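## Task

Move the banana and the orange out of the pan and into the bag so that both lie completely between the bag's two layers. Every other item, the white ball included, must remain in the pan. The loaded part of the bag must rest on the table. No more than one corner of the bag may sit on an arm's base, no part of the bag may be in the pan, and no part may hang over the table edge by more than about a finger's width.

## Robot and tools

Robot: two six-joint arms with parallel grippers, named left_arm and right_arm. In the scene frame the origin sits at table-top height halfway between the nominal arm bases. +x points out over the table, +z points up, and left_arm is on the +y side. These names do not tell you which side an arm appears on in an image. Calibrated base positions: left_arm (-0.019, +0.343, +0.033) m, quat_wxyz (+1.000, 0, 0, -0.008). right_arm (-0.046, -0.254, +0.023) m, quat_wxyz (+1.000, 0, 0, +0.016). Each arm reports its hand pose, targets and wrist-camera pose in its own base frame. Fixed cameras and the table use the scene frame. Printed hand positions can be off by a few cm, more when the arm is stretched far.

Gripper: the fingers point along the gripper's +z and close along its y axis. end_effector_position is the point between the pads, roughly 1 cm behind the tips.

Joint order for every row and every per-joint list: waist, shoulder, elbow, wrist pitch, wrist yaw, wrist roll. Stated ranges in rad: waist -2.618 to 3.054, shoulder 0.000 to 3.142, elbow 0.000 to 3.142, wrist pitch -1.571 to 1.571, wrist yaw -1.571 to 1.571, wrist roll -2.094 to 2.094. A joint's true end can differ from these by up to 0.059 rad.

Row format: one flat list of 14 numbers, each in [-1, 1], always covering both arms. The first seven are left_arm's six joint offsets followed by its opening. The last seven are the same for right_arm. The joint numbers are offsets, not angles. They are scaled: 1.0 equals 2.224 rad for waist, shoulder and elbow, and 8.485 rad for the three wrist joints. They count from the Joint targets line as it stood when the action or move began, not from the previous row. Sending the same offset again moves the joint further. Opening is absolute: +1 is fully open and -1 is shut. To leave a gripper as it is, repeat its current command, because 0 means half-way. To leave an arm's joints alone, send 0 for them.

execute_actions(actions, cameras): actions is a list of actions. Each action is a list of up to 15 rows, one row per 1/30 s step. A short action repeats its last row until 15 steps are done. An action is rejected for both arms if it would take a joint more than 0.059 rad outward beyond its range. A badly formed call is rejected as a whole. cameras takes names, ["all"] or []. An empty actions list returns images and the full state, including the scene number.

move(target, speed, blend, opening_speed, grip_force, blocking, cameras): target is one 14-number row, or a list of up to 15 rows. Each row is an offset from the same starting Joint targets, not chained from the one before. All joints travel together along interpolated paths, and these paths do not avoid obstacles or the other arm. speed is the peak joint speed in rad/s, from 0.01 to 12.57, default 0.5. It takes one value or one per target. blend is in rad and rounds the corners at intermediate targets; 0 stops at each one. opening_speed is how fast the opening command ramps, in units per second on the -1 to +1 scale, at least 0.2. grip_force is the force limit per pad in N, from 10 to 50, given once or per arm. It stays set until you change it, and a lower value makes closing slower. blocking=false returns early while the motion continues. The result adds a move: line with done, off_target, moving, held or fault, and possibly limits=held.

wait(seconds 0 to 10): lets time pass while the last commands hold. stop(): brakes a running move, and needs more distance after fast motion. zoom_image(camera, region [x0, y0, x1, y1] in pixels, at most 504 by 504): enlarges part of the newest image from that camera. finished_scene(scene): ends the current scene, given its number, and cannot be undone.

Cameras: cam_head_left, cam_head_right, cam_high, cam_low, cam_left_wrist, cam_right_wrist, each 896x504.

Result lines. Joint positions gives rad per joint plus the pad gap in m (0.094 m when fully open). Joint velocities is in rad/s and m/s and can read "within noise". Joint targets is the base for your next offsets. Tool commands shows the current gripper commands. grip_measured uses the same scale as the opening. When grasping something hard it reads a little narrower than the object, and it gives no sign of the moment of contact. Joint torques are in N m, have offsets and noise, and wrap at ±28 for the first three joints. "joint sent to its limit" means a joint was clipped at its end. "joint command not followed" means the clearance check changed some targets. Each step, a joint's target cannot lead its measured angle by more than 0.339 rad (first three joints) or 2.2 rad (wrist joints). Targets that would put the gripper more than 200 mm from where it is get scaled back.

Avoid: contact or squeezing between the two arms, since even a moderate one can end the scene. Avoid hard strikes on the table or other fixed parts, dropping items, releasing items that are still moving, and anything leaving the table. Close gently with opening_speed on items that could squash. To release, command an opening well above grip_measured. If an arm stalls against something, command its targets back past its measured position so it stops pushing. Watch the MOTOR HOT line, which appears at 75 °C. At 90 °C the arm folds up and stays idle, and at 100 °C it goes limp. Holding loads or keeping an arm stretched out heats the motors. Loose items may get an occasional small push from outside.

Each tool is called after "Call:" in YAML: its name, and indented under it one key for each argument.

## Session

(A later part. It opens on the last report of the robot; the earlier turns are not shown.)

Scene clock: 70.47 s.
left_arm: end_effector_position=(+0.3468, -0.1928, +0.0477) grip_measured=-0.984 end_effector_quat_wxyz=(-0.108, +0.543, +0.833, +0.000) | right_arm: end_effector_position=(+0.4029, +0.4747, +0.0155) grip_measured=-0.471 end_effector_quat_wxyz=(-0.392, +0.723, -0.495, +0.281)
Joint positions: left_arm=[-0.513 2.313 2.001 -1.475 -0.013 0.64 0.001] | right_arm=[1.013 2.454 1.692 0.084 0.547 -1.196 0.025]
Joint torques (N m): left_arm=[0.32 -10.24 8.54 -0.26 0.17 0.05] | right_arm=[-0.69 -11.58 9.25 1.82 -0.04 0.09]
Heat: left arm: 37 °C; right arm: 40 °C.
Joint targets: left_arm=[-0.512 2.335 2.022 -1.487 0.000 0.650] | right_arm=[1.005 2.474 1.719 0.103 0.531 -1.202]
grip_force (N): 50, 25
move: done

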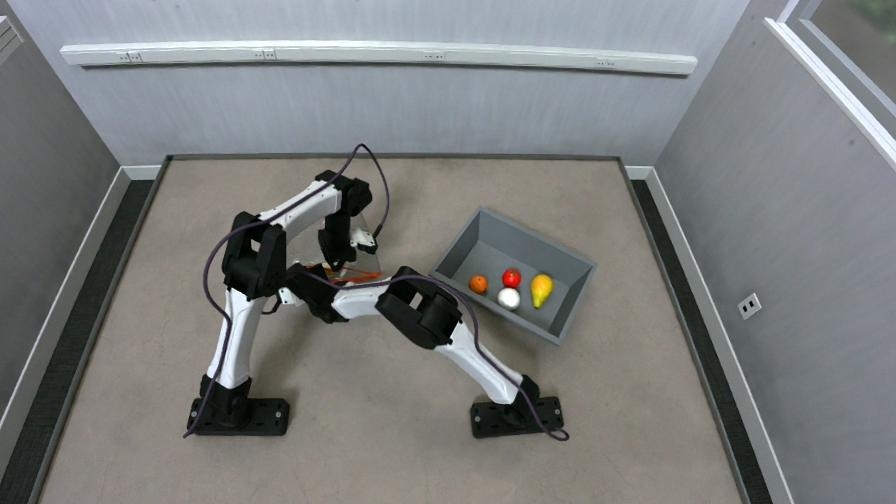

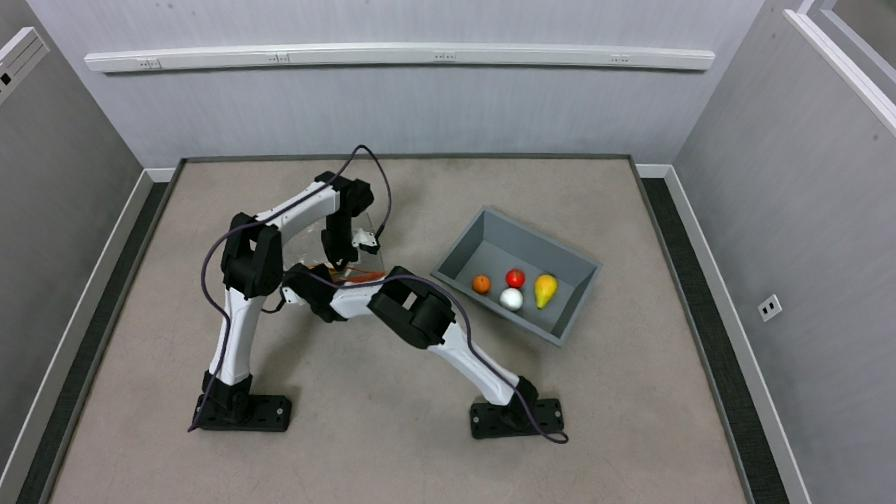

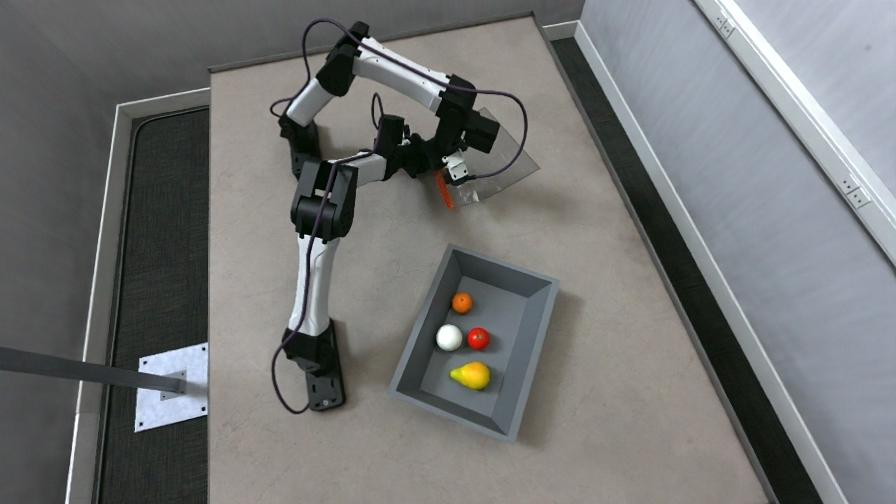

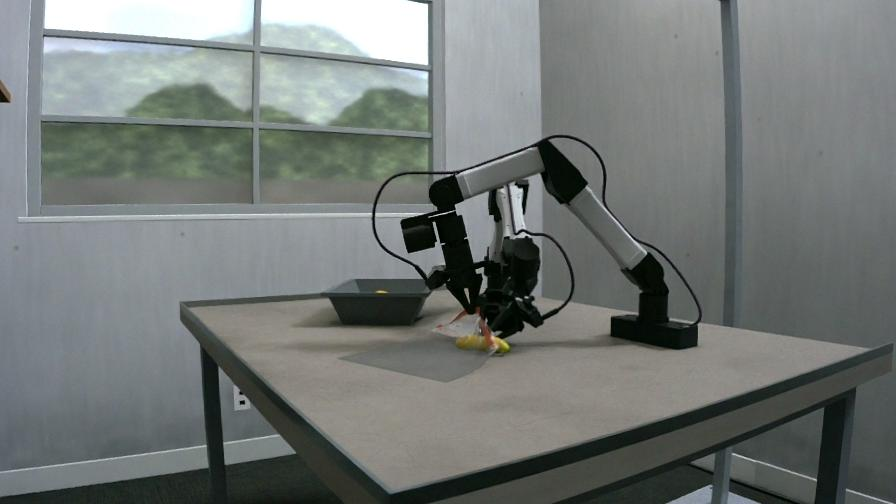

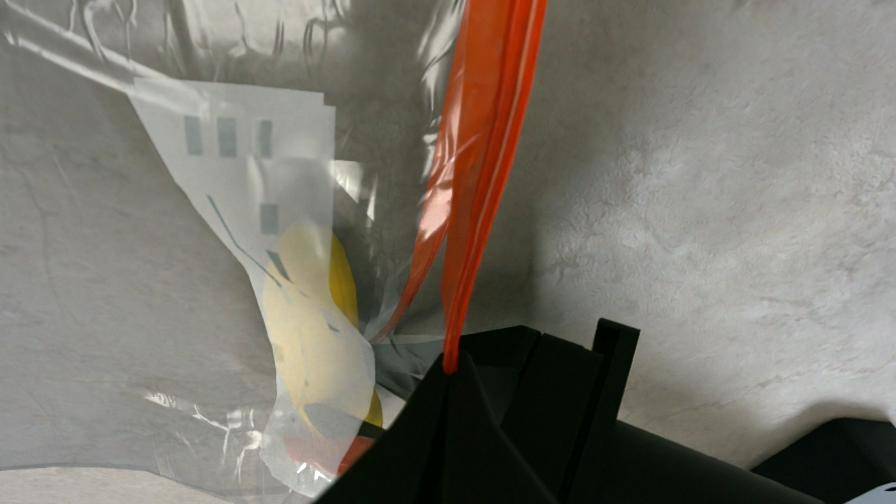

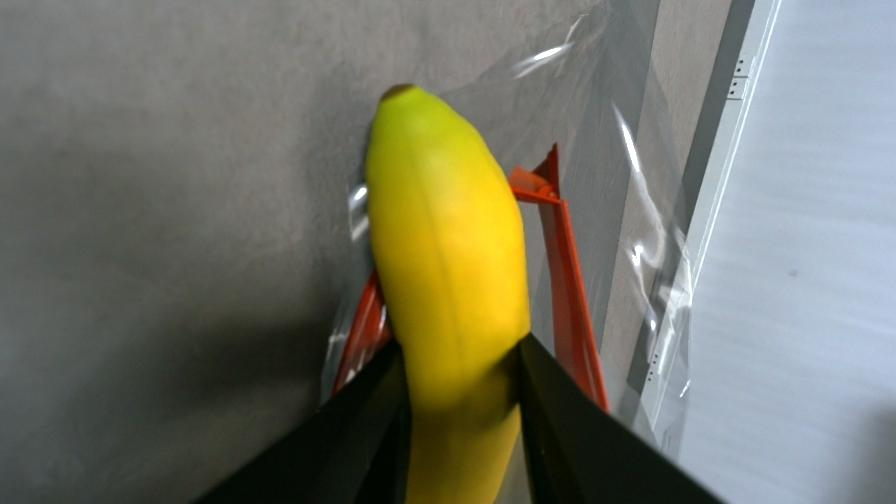

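Call:
move:
  target:
    - [0,-0.0346,0.0054,-0.0034,0,0,-1, 0,0,0,0,0,0,-0.48]
    - [0,-0.0346,0.0054,-0.0034,0,0,-1, -0.0271,-0.0356,-0.0613,0.0092,-0.0058,-0.005,-0.48]
  speed: 0.18
  cameras: ["all"]

Call:
zoom_image:
  camera: "cam_head_left"
  region: [240, 180, 440, 340]

Call:
zoom_image:
  camera: "cam_low"
  region: [380, 240, 580, 390]

Scene clock: 73.77 s.
left_arm: end_effector_position=(+0.3490, -0.1952, +0.0587) grip_measured=-0.984 end_effector_quat_wxyz=(-0.096, +0.544, +0.834, -0.001) | right_arm: end_effector_position=(+0.4143, +0.4615, +0.0126) grip_measured=-0.471 end_effector_quat_wxyz=(-0.410, +0.724, -0.483, +0.273)
Joint positions: left_arm=[-0.514 2.295 2.019 -1.486 -0.01 0.641 0.001] | right_arm=[0.97 2.431 1.599 0.212 0.484 -1.249 0.025]
Joint torques (N m): left_arm=[0.38 -14.75 8.05 -0.4 0.14 0.04] | right_arm=[-2.41 -16.2 5 1.41 0.06 0.2]
Heat: left arm: 38 °C; right arm: 40 °C.
Joint targets: left_arm=[-0.512 2.258 2.034 -1.515 0.000 0.650] | right_arm=[0.945 2.395 1.583 0.182 0.481 -1.245]
grip_force (N): 50, 25
move: off_target (left_arm, right_arm); left_arm: the shoulder is farthest, 0.037 rad from its target; right_arm: the shoulder is farthest, 0.036 rad from its target

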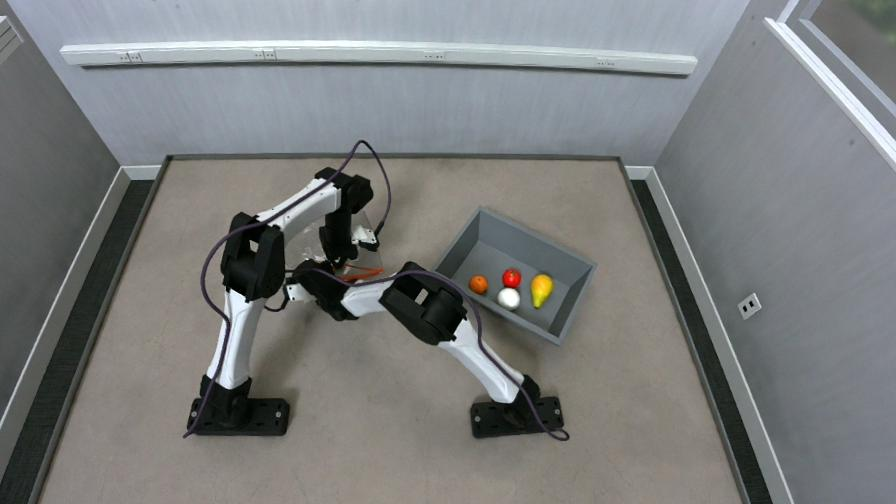

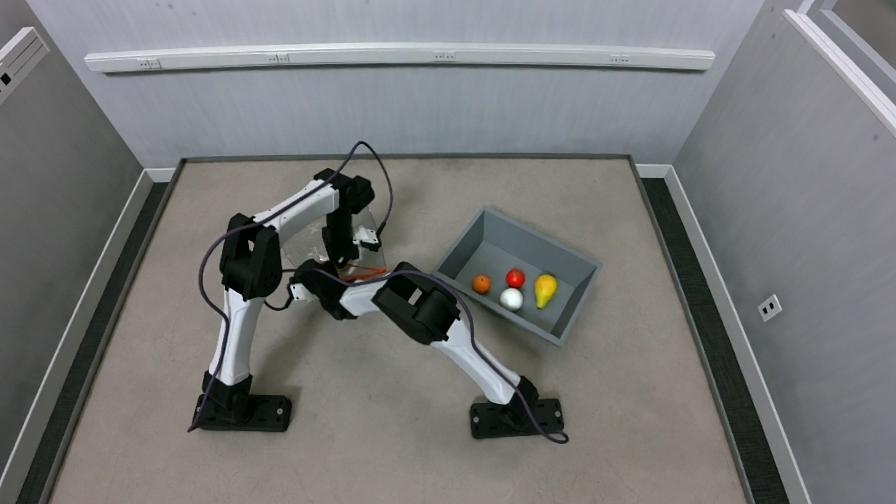

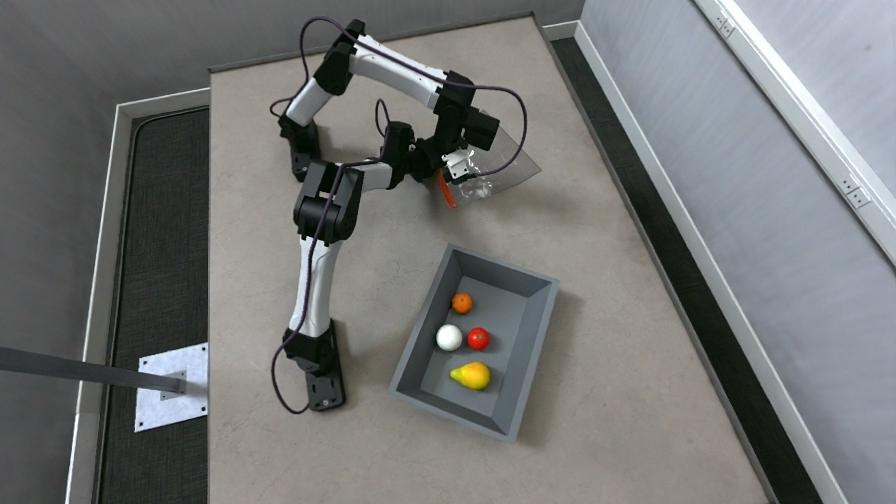

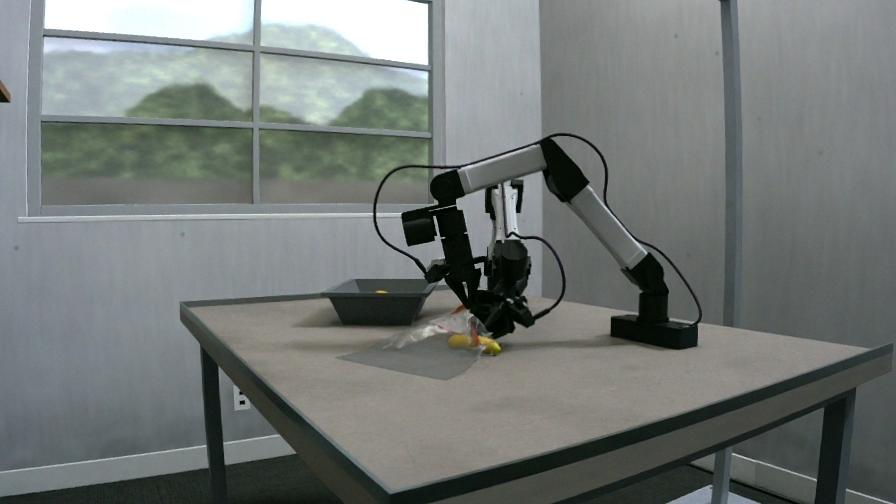

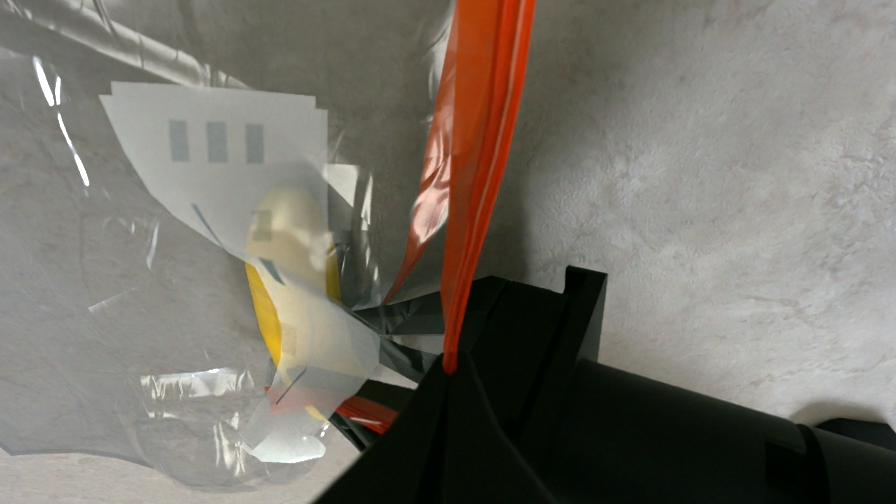

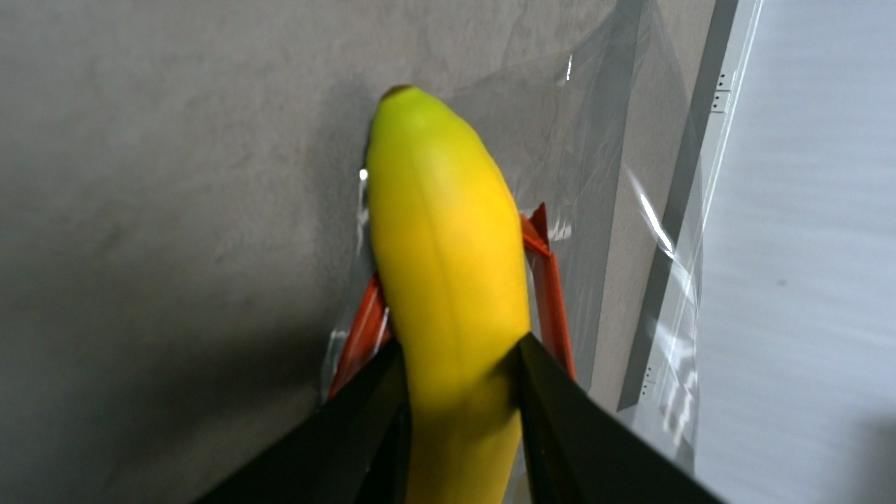

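Scaled by 2.520 from the camera's 896x504 image, which has a finer 1280x720 frame.

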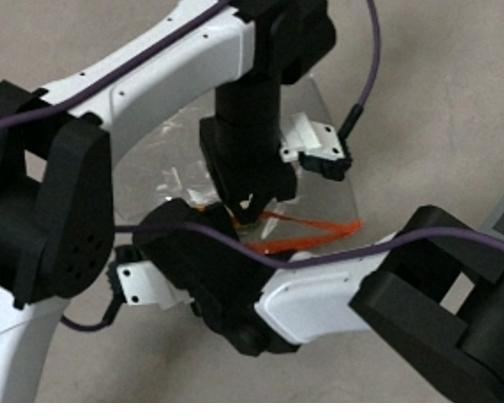

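Scaled by 2.520 from the camera's 896x504 image, which has a finer 1280x720 frame.

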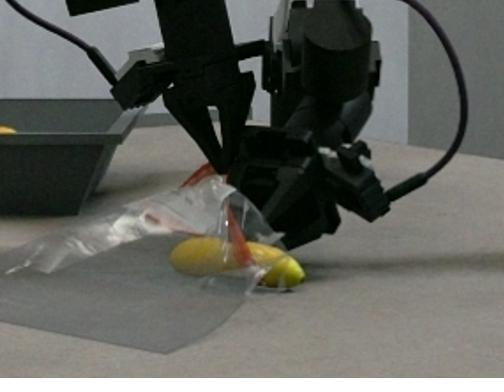

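Call:
move:
  target:
    - [0,-0.03,0,0,0,0,-1, 0.0108,0.0142,0.0245,-0.0037,0.0023,0.002,-0.48]
    - [0,-0.03,0,0,0,0,-1, 0.0108,0.0142,0.0245,-0.0037,0.0023,0.002,-0.2]
  speed: 0.2
  opening_speed: 0.4
  cameras: ["all"]

Call:
zoom_image:
  camera: "cam_low"
  region: [380, 240, 580, 390]

Scene clock: 88.43 s.
left_arm: end_effector_position=(+0.3498, -0.1954, +0.0832) grip_measured=-0.984 end_effector_quat_wxyz=(-0.068, +0.545, +0.836, +0.001) | right_arm: end_effector_position=(+0.4165, +0.4606, +0.0157) grip_measured=-0.202 end_effector_quat_wxyz=(-0.404, +0.723, -0.486, +0.278)
Joint positions: left_arm=[-0.514 2.231 2.019 -1.494 -0.01 0.641 0.001] | right_arm=[0.97 2.431 1.621 0.177 0.499 -1.244 0.038]
Joint torques (N m): left_arm=[0.38 -14.61 8.16 -0.19 0.14 0.03] | right_arm=[-0.09 -13.5 8.12 1.4 0.11 0.29]
Heat: left arm: 42 °C; right arm: 44 °C.
Joint targets: left_arm=[-0.512 2.191 2.034 -1.515 0.000 0.650] | right_arm=[0.969 2.426 1.637 0.150 0.501 -1.228]
grip_force (N): 50, 25
move: off_target (left_arm); left_arm: the shoulder is farthest, 0.040 rad from its target

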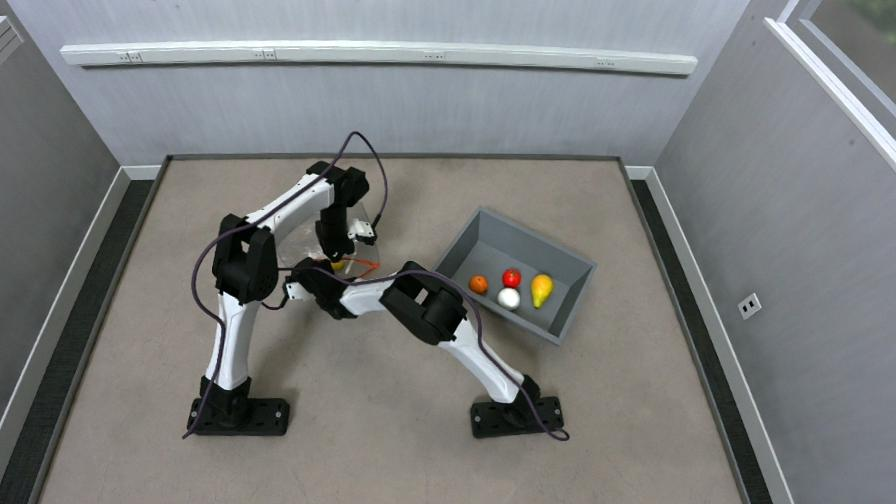

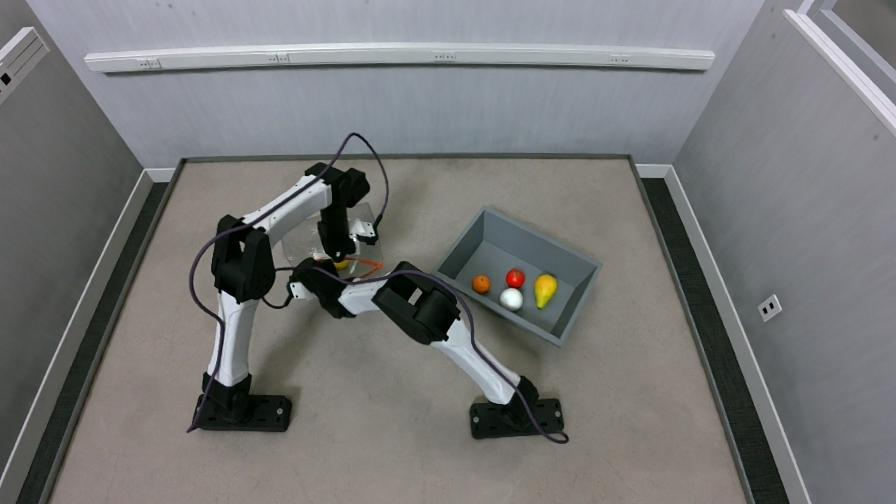

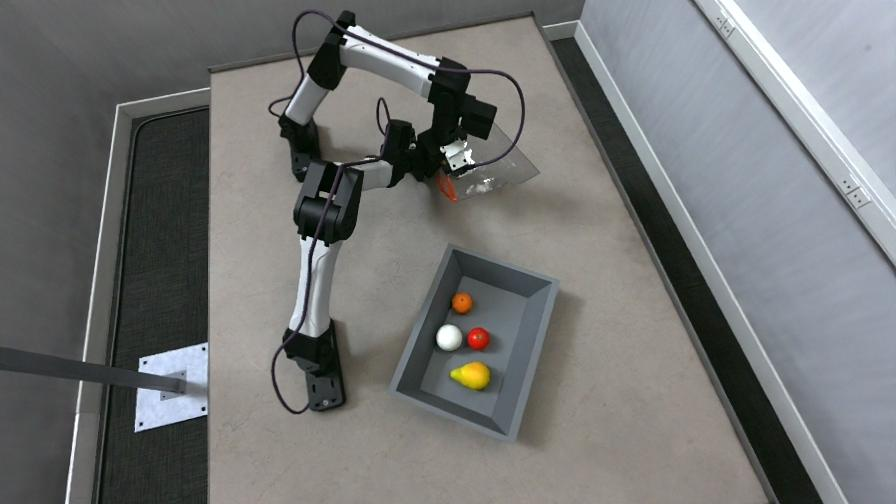

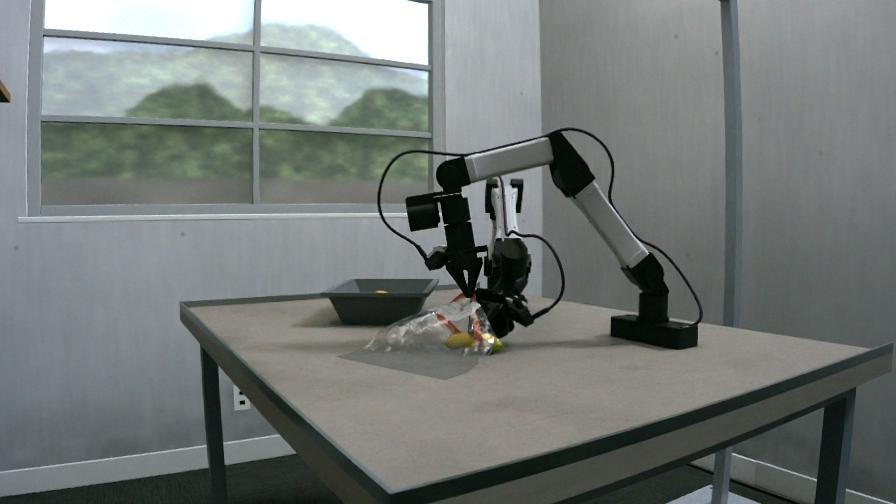

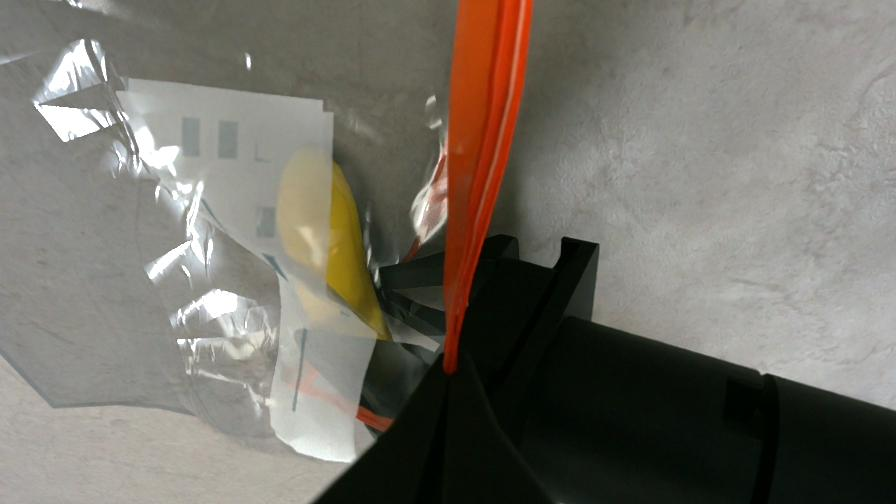

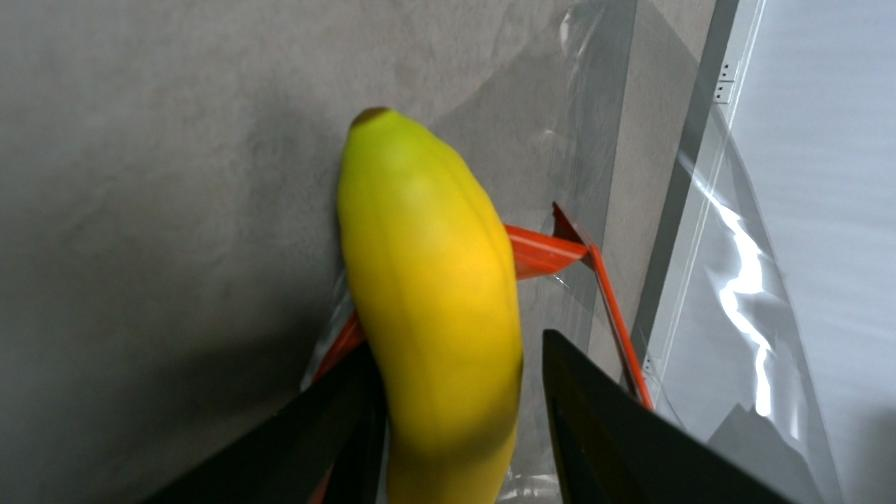

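Scaled by 2.520 from the camera's 896x504 image, which has a finer 1280x720 frame.

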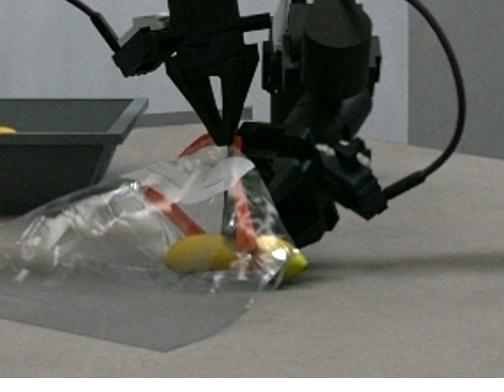

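Call:
move:
  target:
    - [0,0,0,0,0,0,-1, 0.0249,-0.0748,-0.0834,0,0.0052,0.0045,-0.15]
    - [0,0,0,0,0,0,-1, 0.0595,-0.0309,-0.0019,-0.0135,0.0124,0.0113,-0.15]
  speed: 0.25
  blend: 0.01
  cameras: ["all"]

Call:
zoom_image:
  camera: "cam_low"
  region: [380, 240, 580, 390]

Call:
zoom_image:
  camera: "cam_head_left"
  region: [240, 180, 440, 340]

Scene clock: 92.90 s.
left_arm: end_effector_position=(+0.3428, -0.1980, +0.0848) grip_measured=-0.984 end_effector_quat_wxyz=(-0.076, +0.545, +0.835, -0.013) | right_arm: end_effector_position=(+0.3564, +0.4834, +0.0420) grip_measured=-0.151 end_effector_quat_wxyz=(-0.397, +0.727, -0.489, +0.275)
Joint positions: left_arm=[-0.517 2.229 2.019 -1.514 0.016 0.641 0.001] | right_arm=[1.099 2.343 1.607 0.033 0.595 -1.141 0.04]
Joint torques (N m): left_arm=[0.62 -14.38 8.09 -0.01 -0.09 0.05] | right_arm=[0.49 -11.41 9.11 1.65 0.24 0.22]
Heat: left arm: 44 °C; right arm: 46 °C.
Joint targets: left_arm=[-0.512 2.191 2.034 -1.515 0.000 0.650] | right_arm=[1.101 2.358 1.633 0.036 0.606 -1.132]
grip_force (N): 50, 25
move: off_target (left_arm); left_arm: the shoulder is farthest, 0.038 rad from its target

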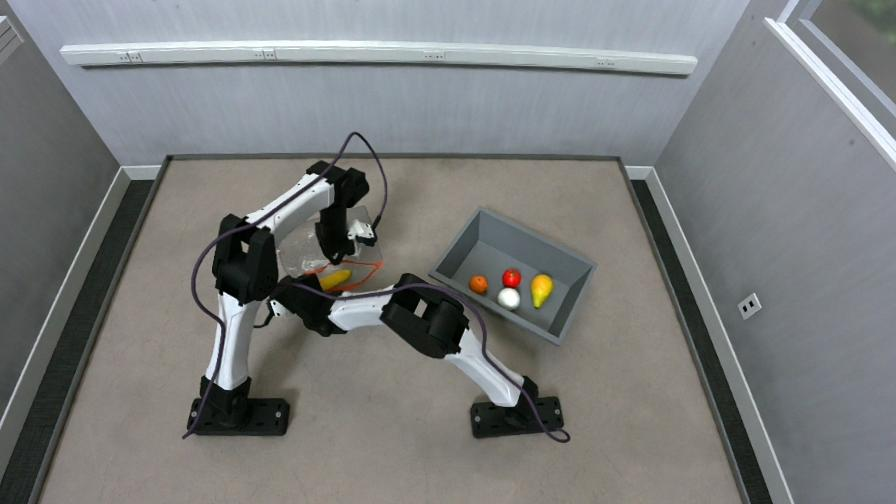

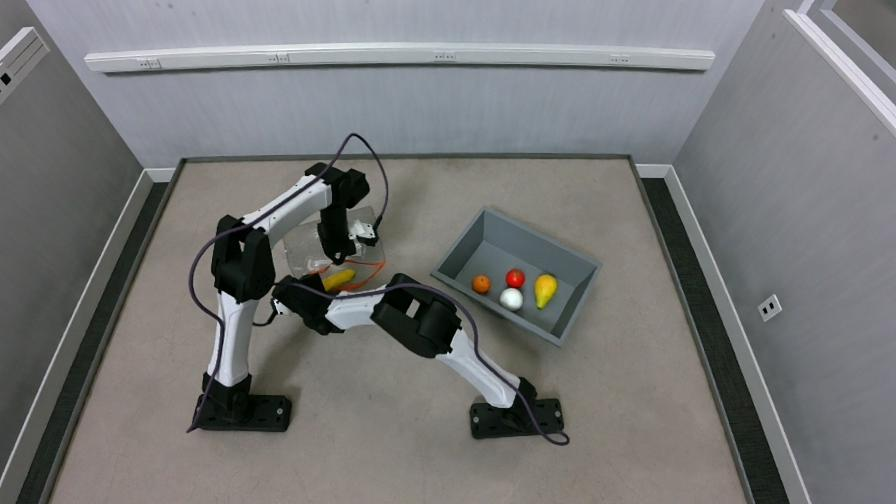

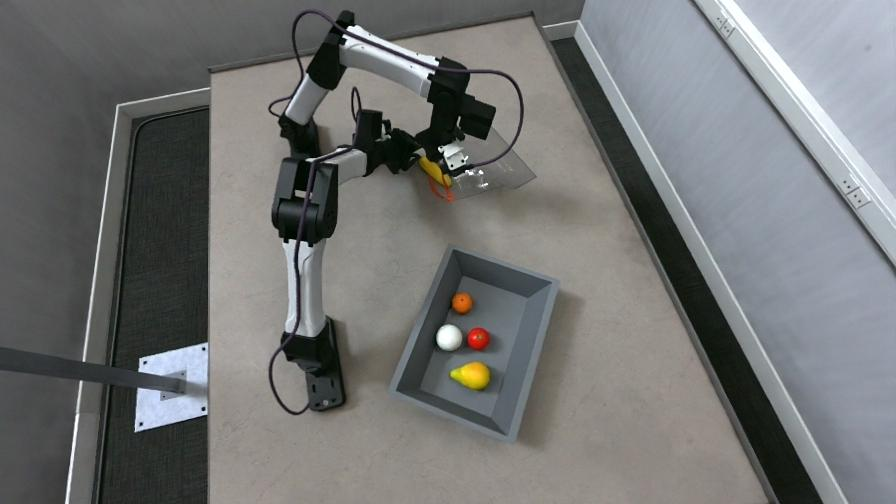

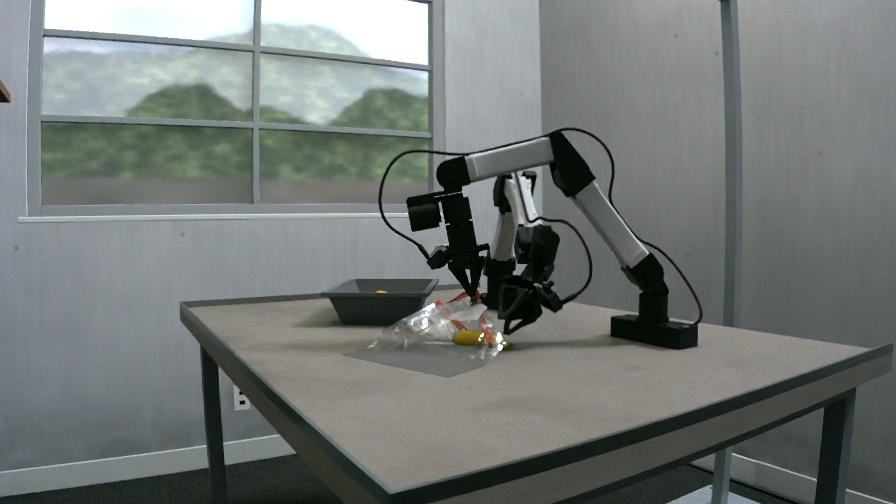

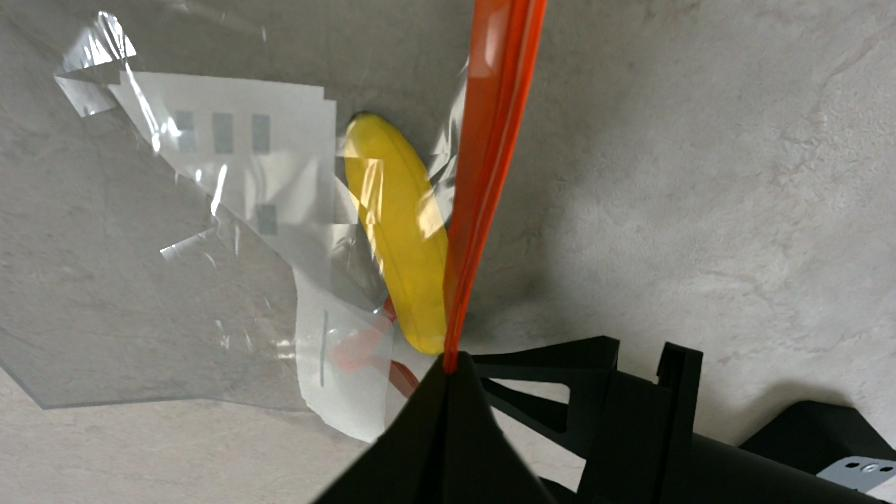

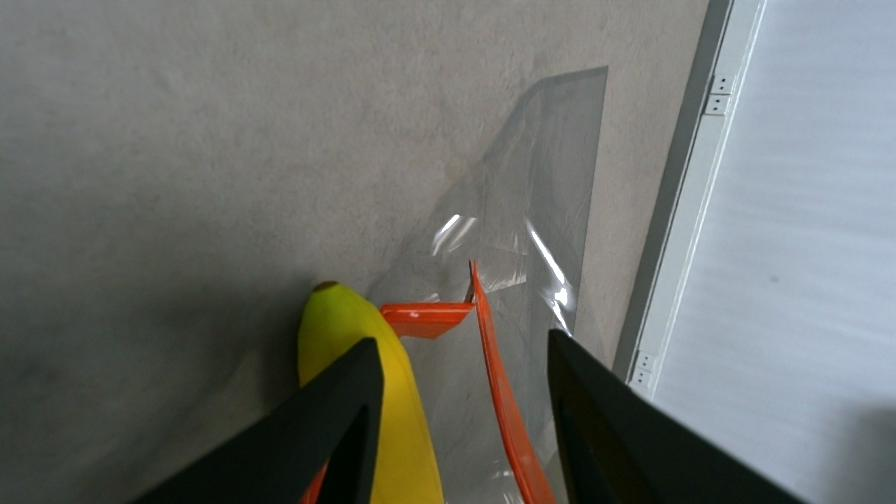

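Scaled by 2.520 from the camera's 896x504 image, which has a finer 1280x720 frame.

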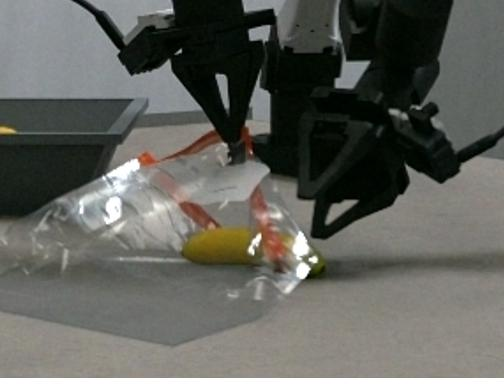

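Scaled by 2.520 from the camera's 896x504 image, which has a finer 1280x720 frame.

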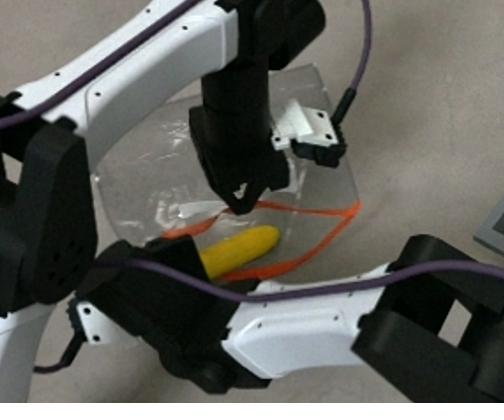

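Call:
move:
  target: [0,0,0,0,0,0,-1, -0.0643,0.0514,0.2915,-0.1223,-0.0491,0.0003,0.0]
  speed: 0.6
  cameras: ["cam_head_left","cam_left_wrist","cam_right_wrist","cam_low"]

Call:
zoom_image:
  camera: "cam_head_left"
  region: [240, 180, 440, 340]

Scene clock: 100.50 s.
left_arm: end_effector_position=(+0.3434, -0.1983, +0.0847) grip_measured=-0.984 end_effector_quat_wxyz=(-0.074, +0.545, +0.835, -0.013) | right_arm: end_effector_position=(+0.3496, +0.4450, +0.0626) grip_measured=-0.001 end_effector_quat_wxyz=(-0.174, +0.840, -0.501, +0.114)
Joint positions: left_arm=[-0.517 2.229 2.019 -1.511 0.016 0.641 0.001] | right_arm=[0.966 2.456 2.255 -1 0.2 -1.138 0.047]
Joint torques (N m): left_arm=[0.62 -14.42 8.14 -0.03 -0.1 0.04] | right_arm=[-0.7 -12.01 9.25 0.9 -0.08 0.17]
Heat: left arm: 48 °C; right arm: 47 °C.
Joint targets: left_arm=[-0.512 2.191 2.034 -1.515 0.000 0.650] | right_arm=[0.959 2.472 2.281 -1.002 0.190 -1.130]
grip_force (N): 50, 25
move: off_target (left_arm); left_arm: the shoulder is farthest, 0.038 rad from its target
Images, in order (width x height): cam_head_left 896x504, cam_low 896x504, cam_left_wrist 896x504, cam_right_wrist 896x504.

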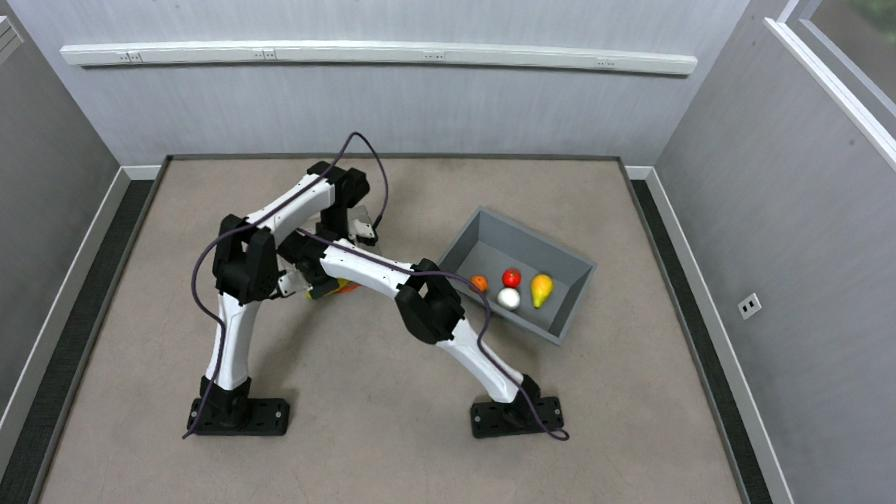

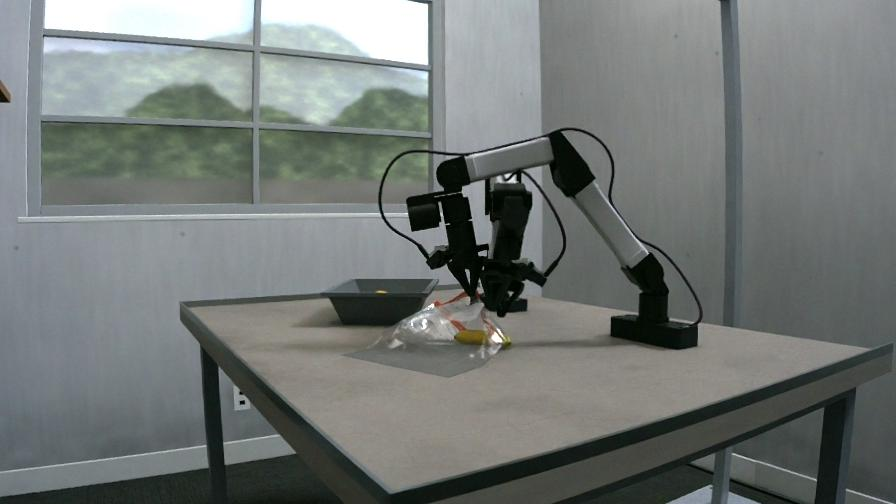

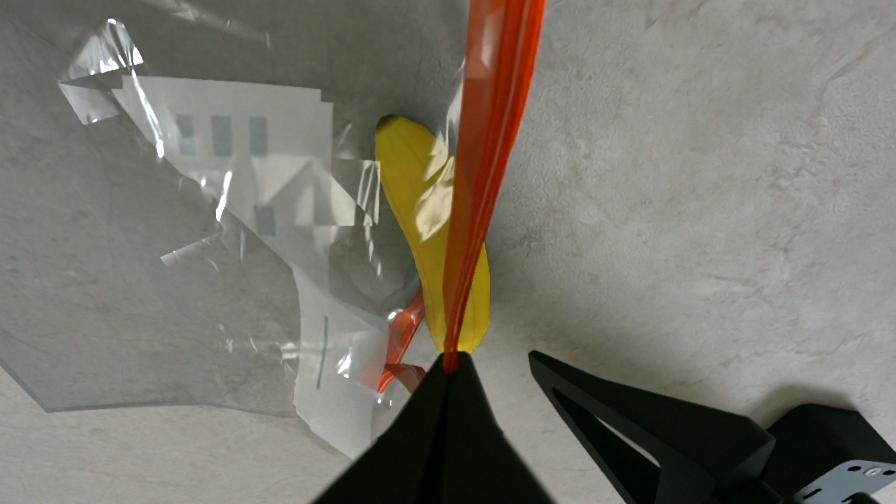

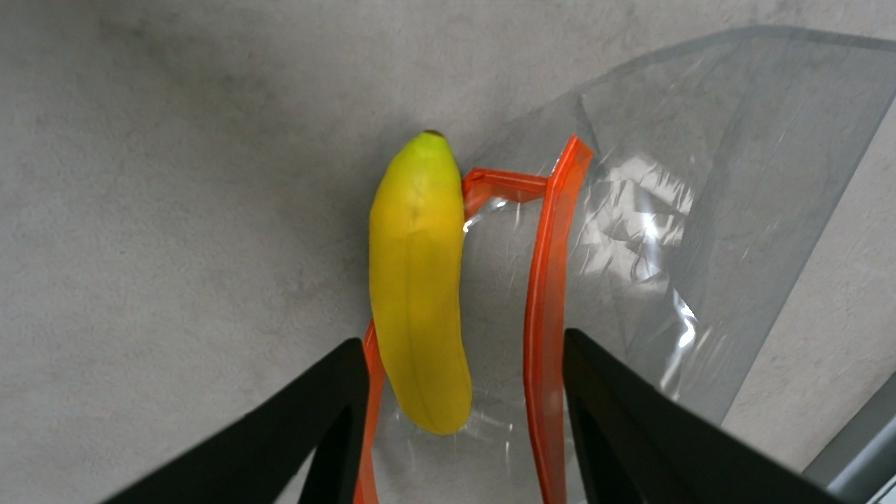

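Scaled by 2.520 from the camera's 896x504 image, which has a finer 1280x720 frame.

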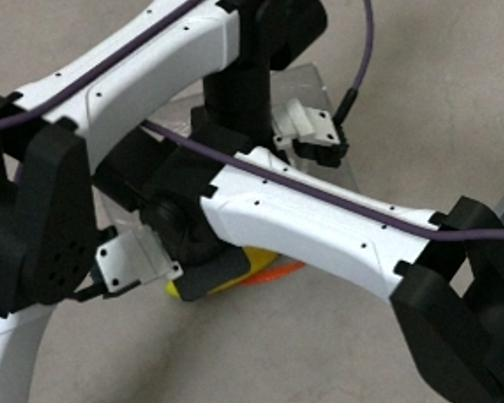

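Call:
move:
  target:
    - [0,0,0,0,0,0,-1, 0.0236,0.0315,0.0262,0.0003,0.0022,0.0061,0.0]
    - [0,0,0,0,0,0,-1, 0.0156,0.0836,0.0517,0.0076,0.0014,0.004,0.0]
  speed: 0.25
  cameras: ["cam_left_wrist","cam_right_wrist","cam_low"]

Call:
zoom_image:
  camera: "cam_low"
  region: [380, 240, 580, 390]

Scene clock: 104.13 s.
left_arm: end_effector_position=(+0.3434, -0.1983, +0.0847) grip_measured=-0.984 end_effector_quat_wxyz=(-0.074, +0.545, +0.835, -0.013) | right_arm: end_effector_position=(+0.3466, +0.4768, +0.0045) grip_measured=-0.001 end_effector_quat_wxyz=(-0.171, +0.838, -0.507, +0.106)
Joint positions: left_arm=[-0.517 2.229 2.019 -1.511 0.016 0.641 0.001] | right_arm=[1.001 2.639 2.372 -0.949 0.199 -1.088 0.047]
Joint torques (N m): left_arm=[0.61 -14.38 8.12 -0.03 -0.1 0.05] | right_arm=[-0.79 -12.71 8.98 1.06 0.05 -0.01]
Heat: left arm: 49 °C; right arm: 48 °C.
Joint targets: left_arm=[-0.512 2.191 2.034 -1.515 0.000 0.650] | right_arm=[0.993 2.658 2.396 -0.937 0.202 -1.095]
grip_force (N): 50, 25
move: off_target (left_arm); left_arm: the shoulder is farthest, 0.038 rad from its target
Images, in order (width x height): cam_low 896x504, cam_left_wrist 896x504, cam_right_wrist 896x504.

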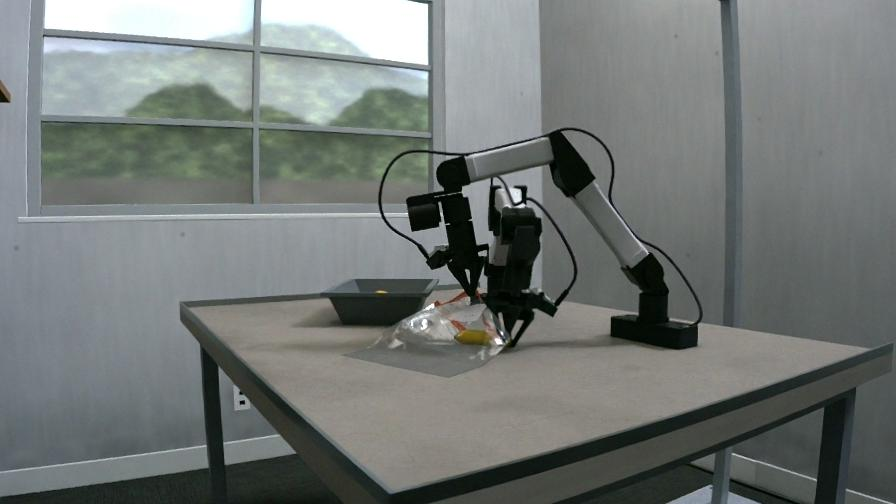

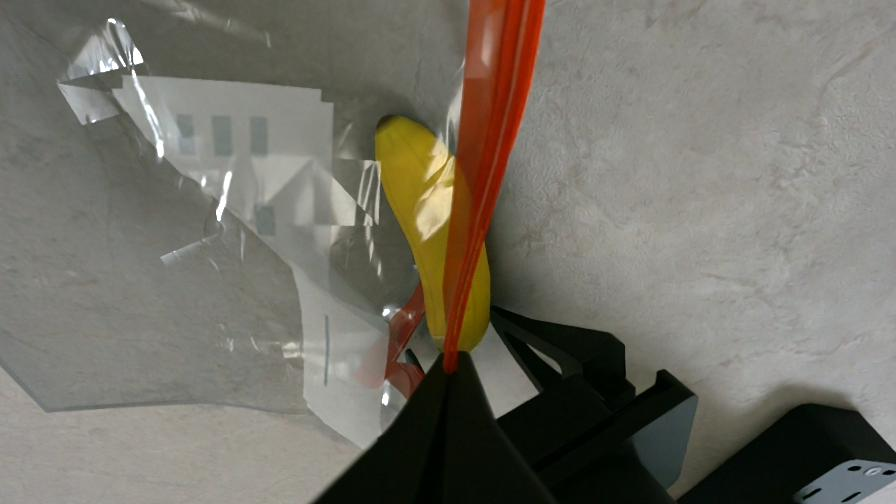

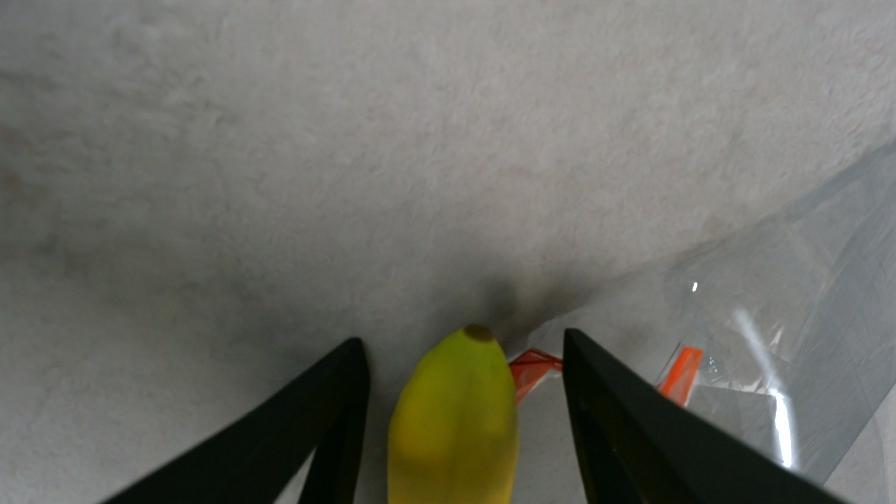

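Scaled by 2.520 from the camera's 896x504 image, which has a finer 1280x720 frame.

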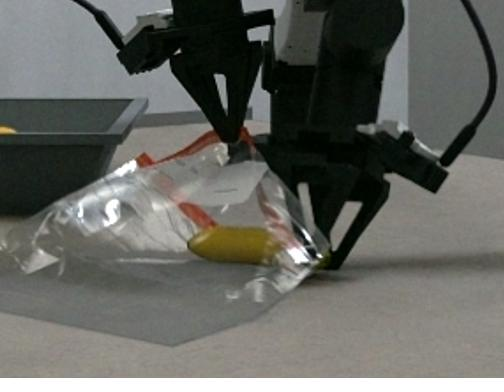

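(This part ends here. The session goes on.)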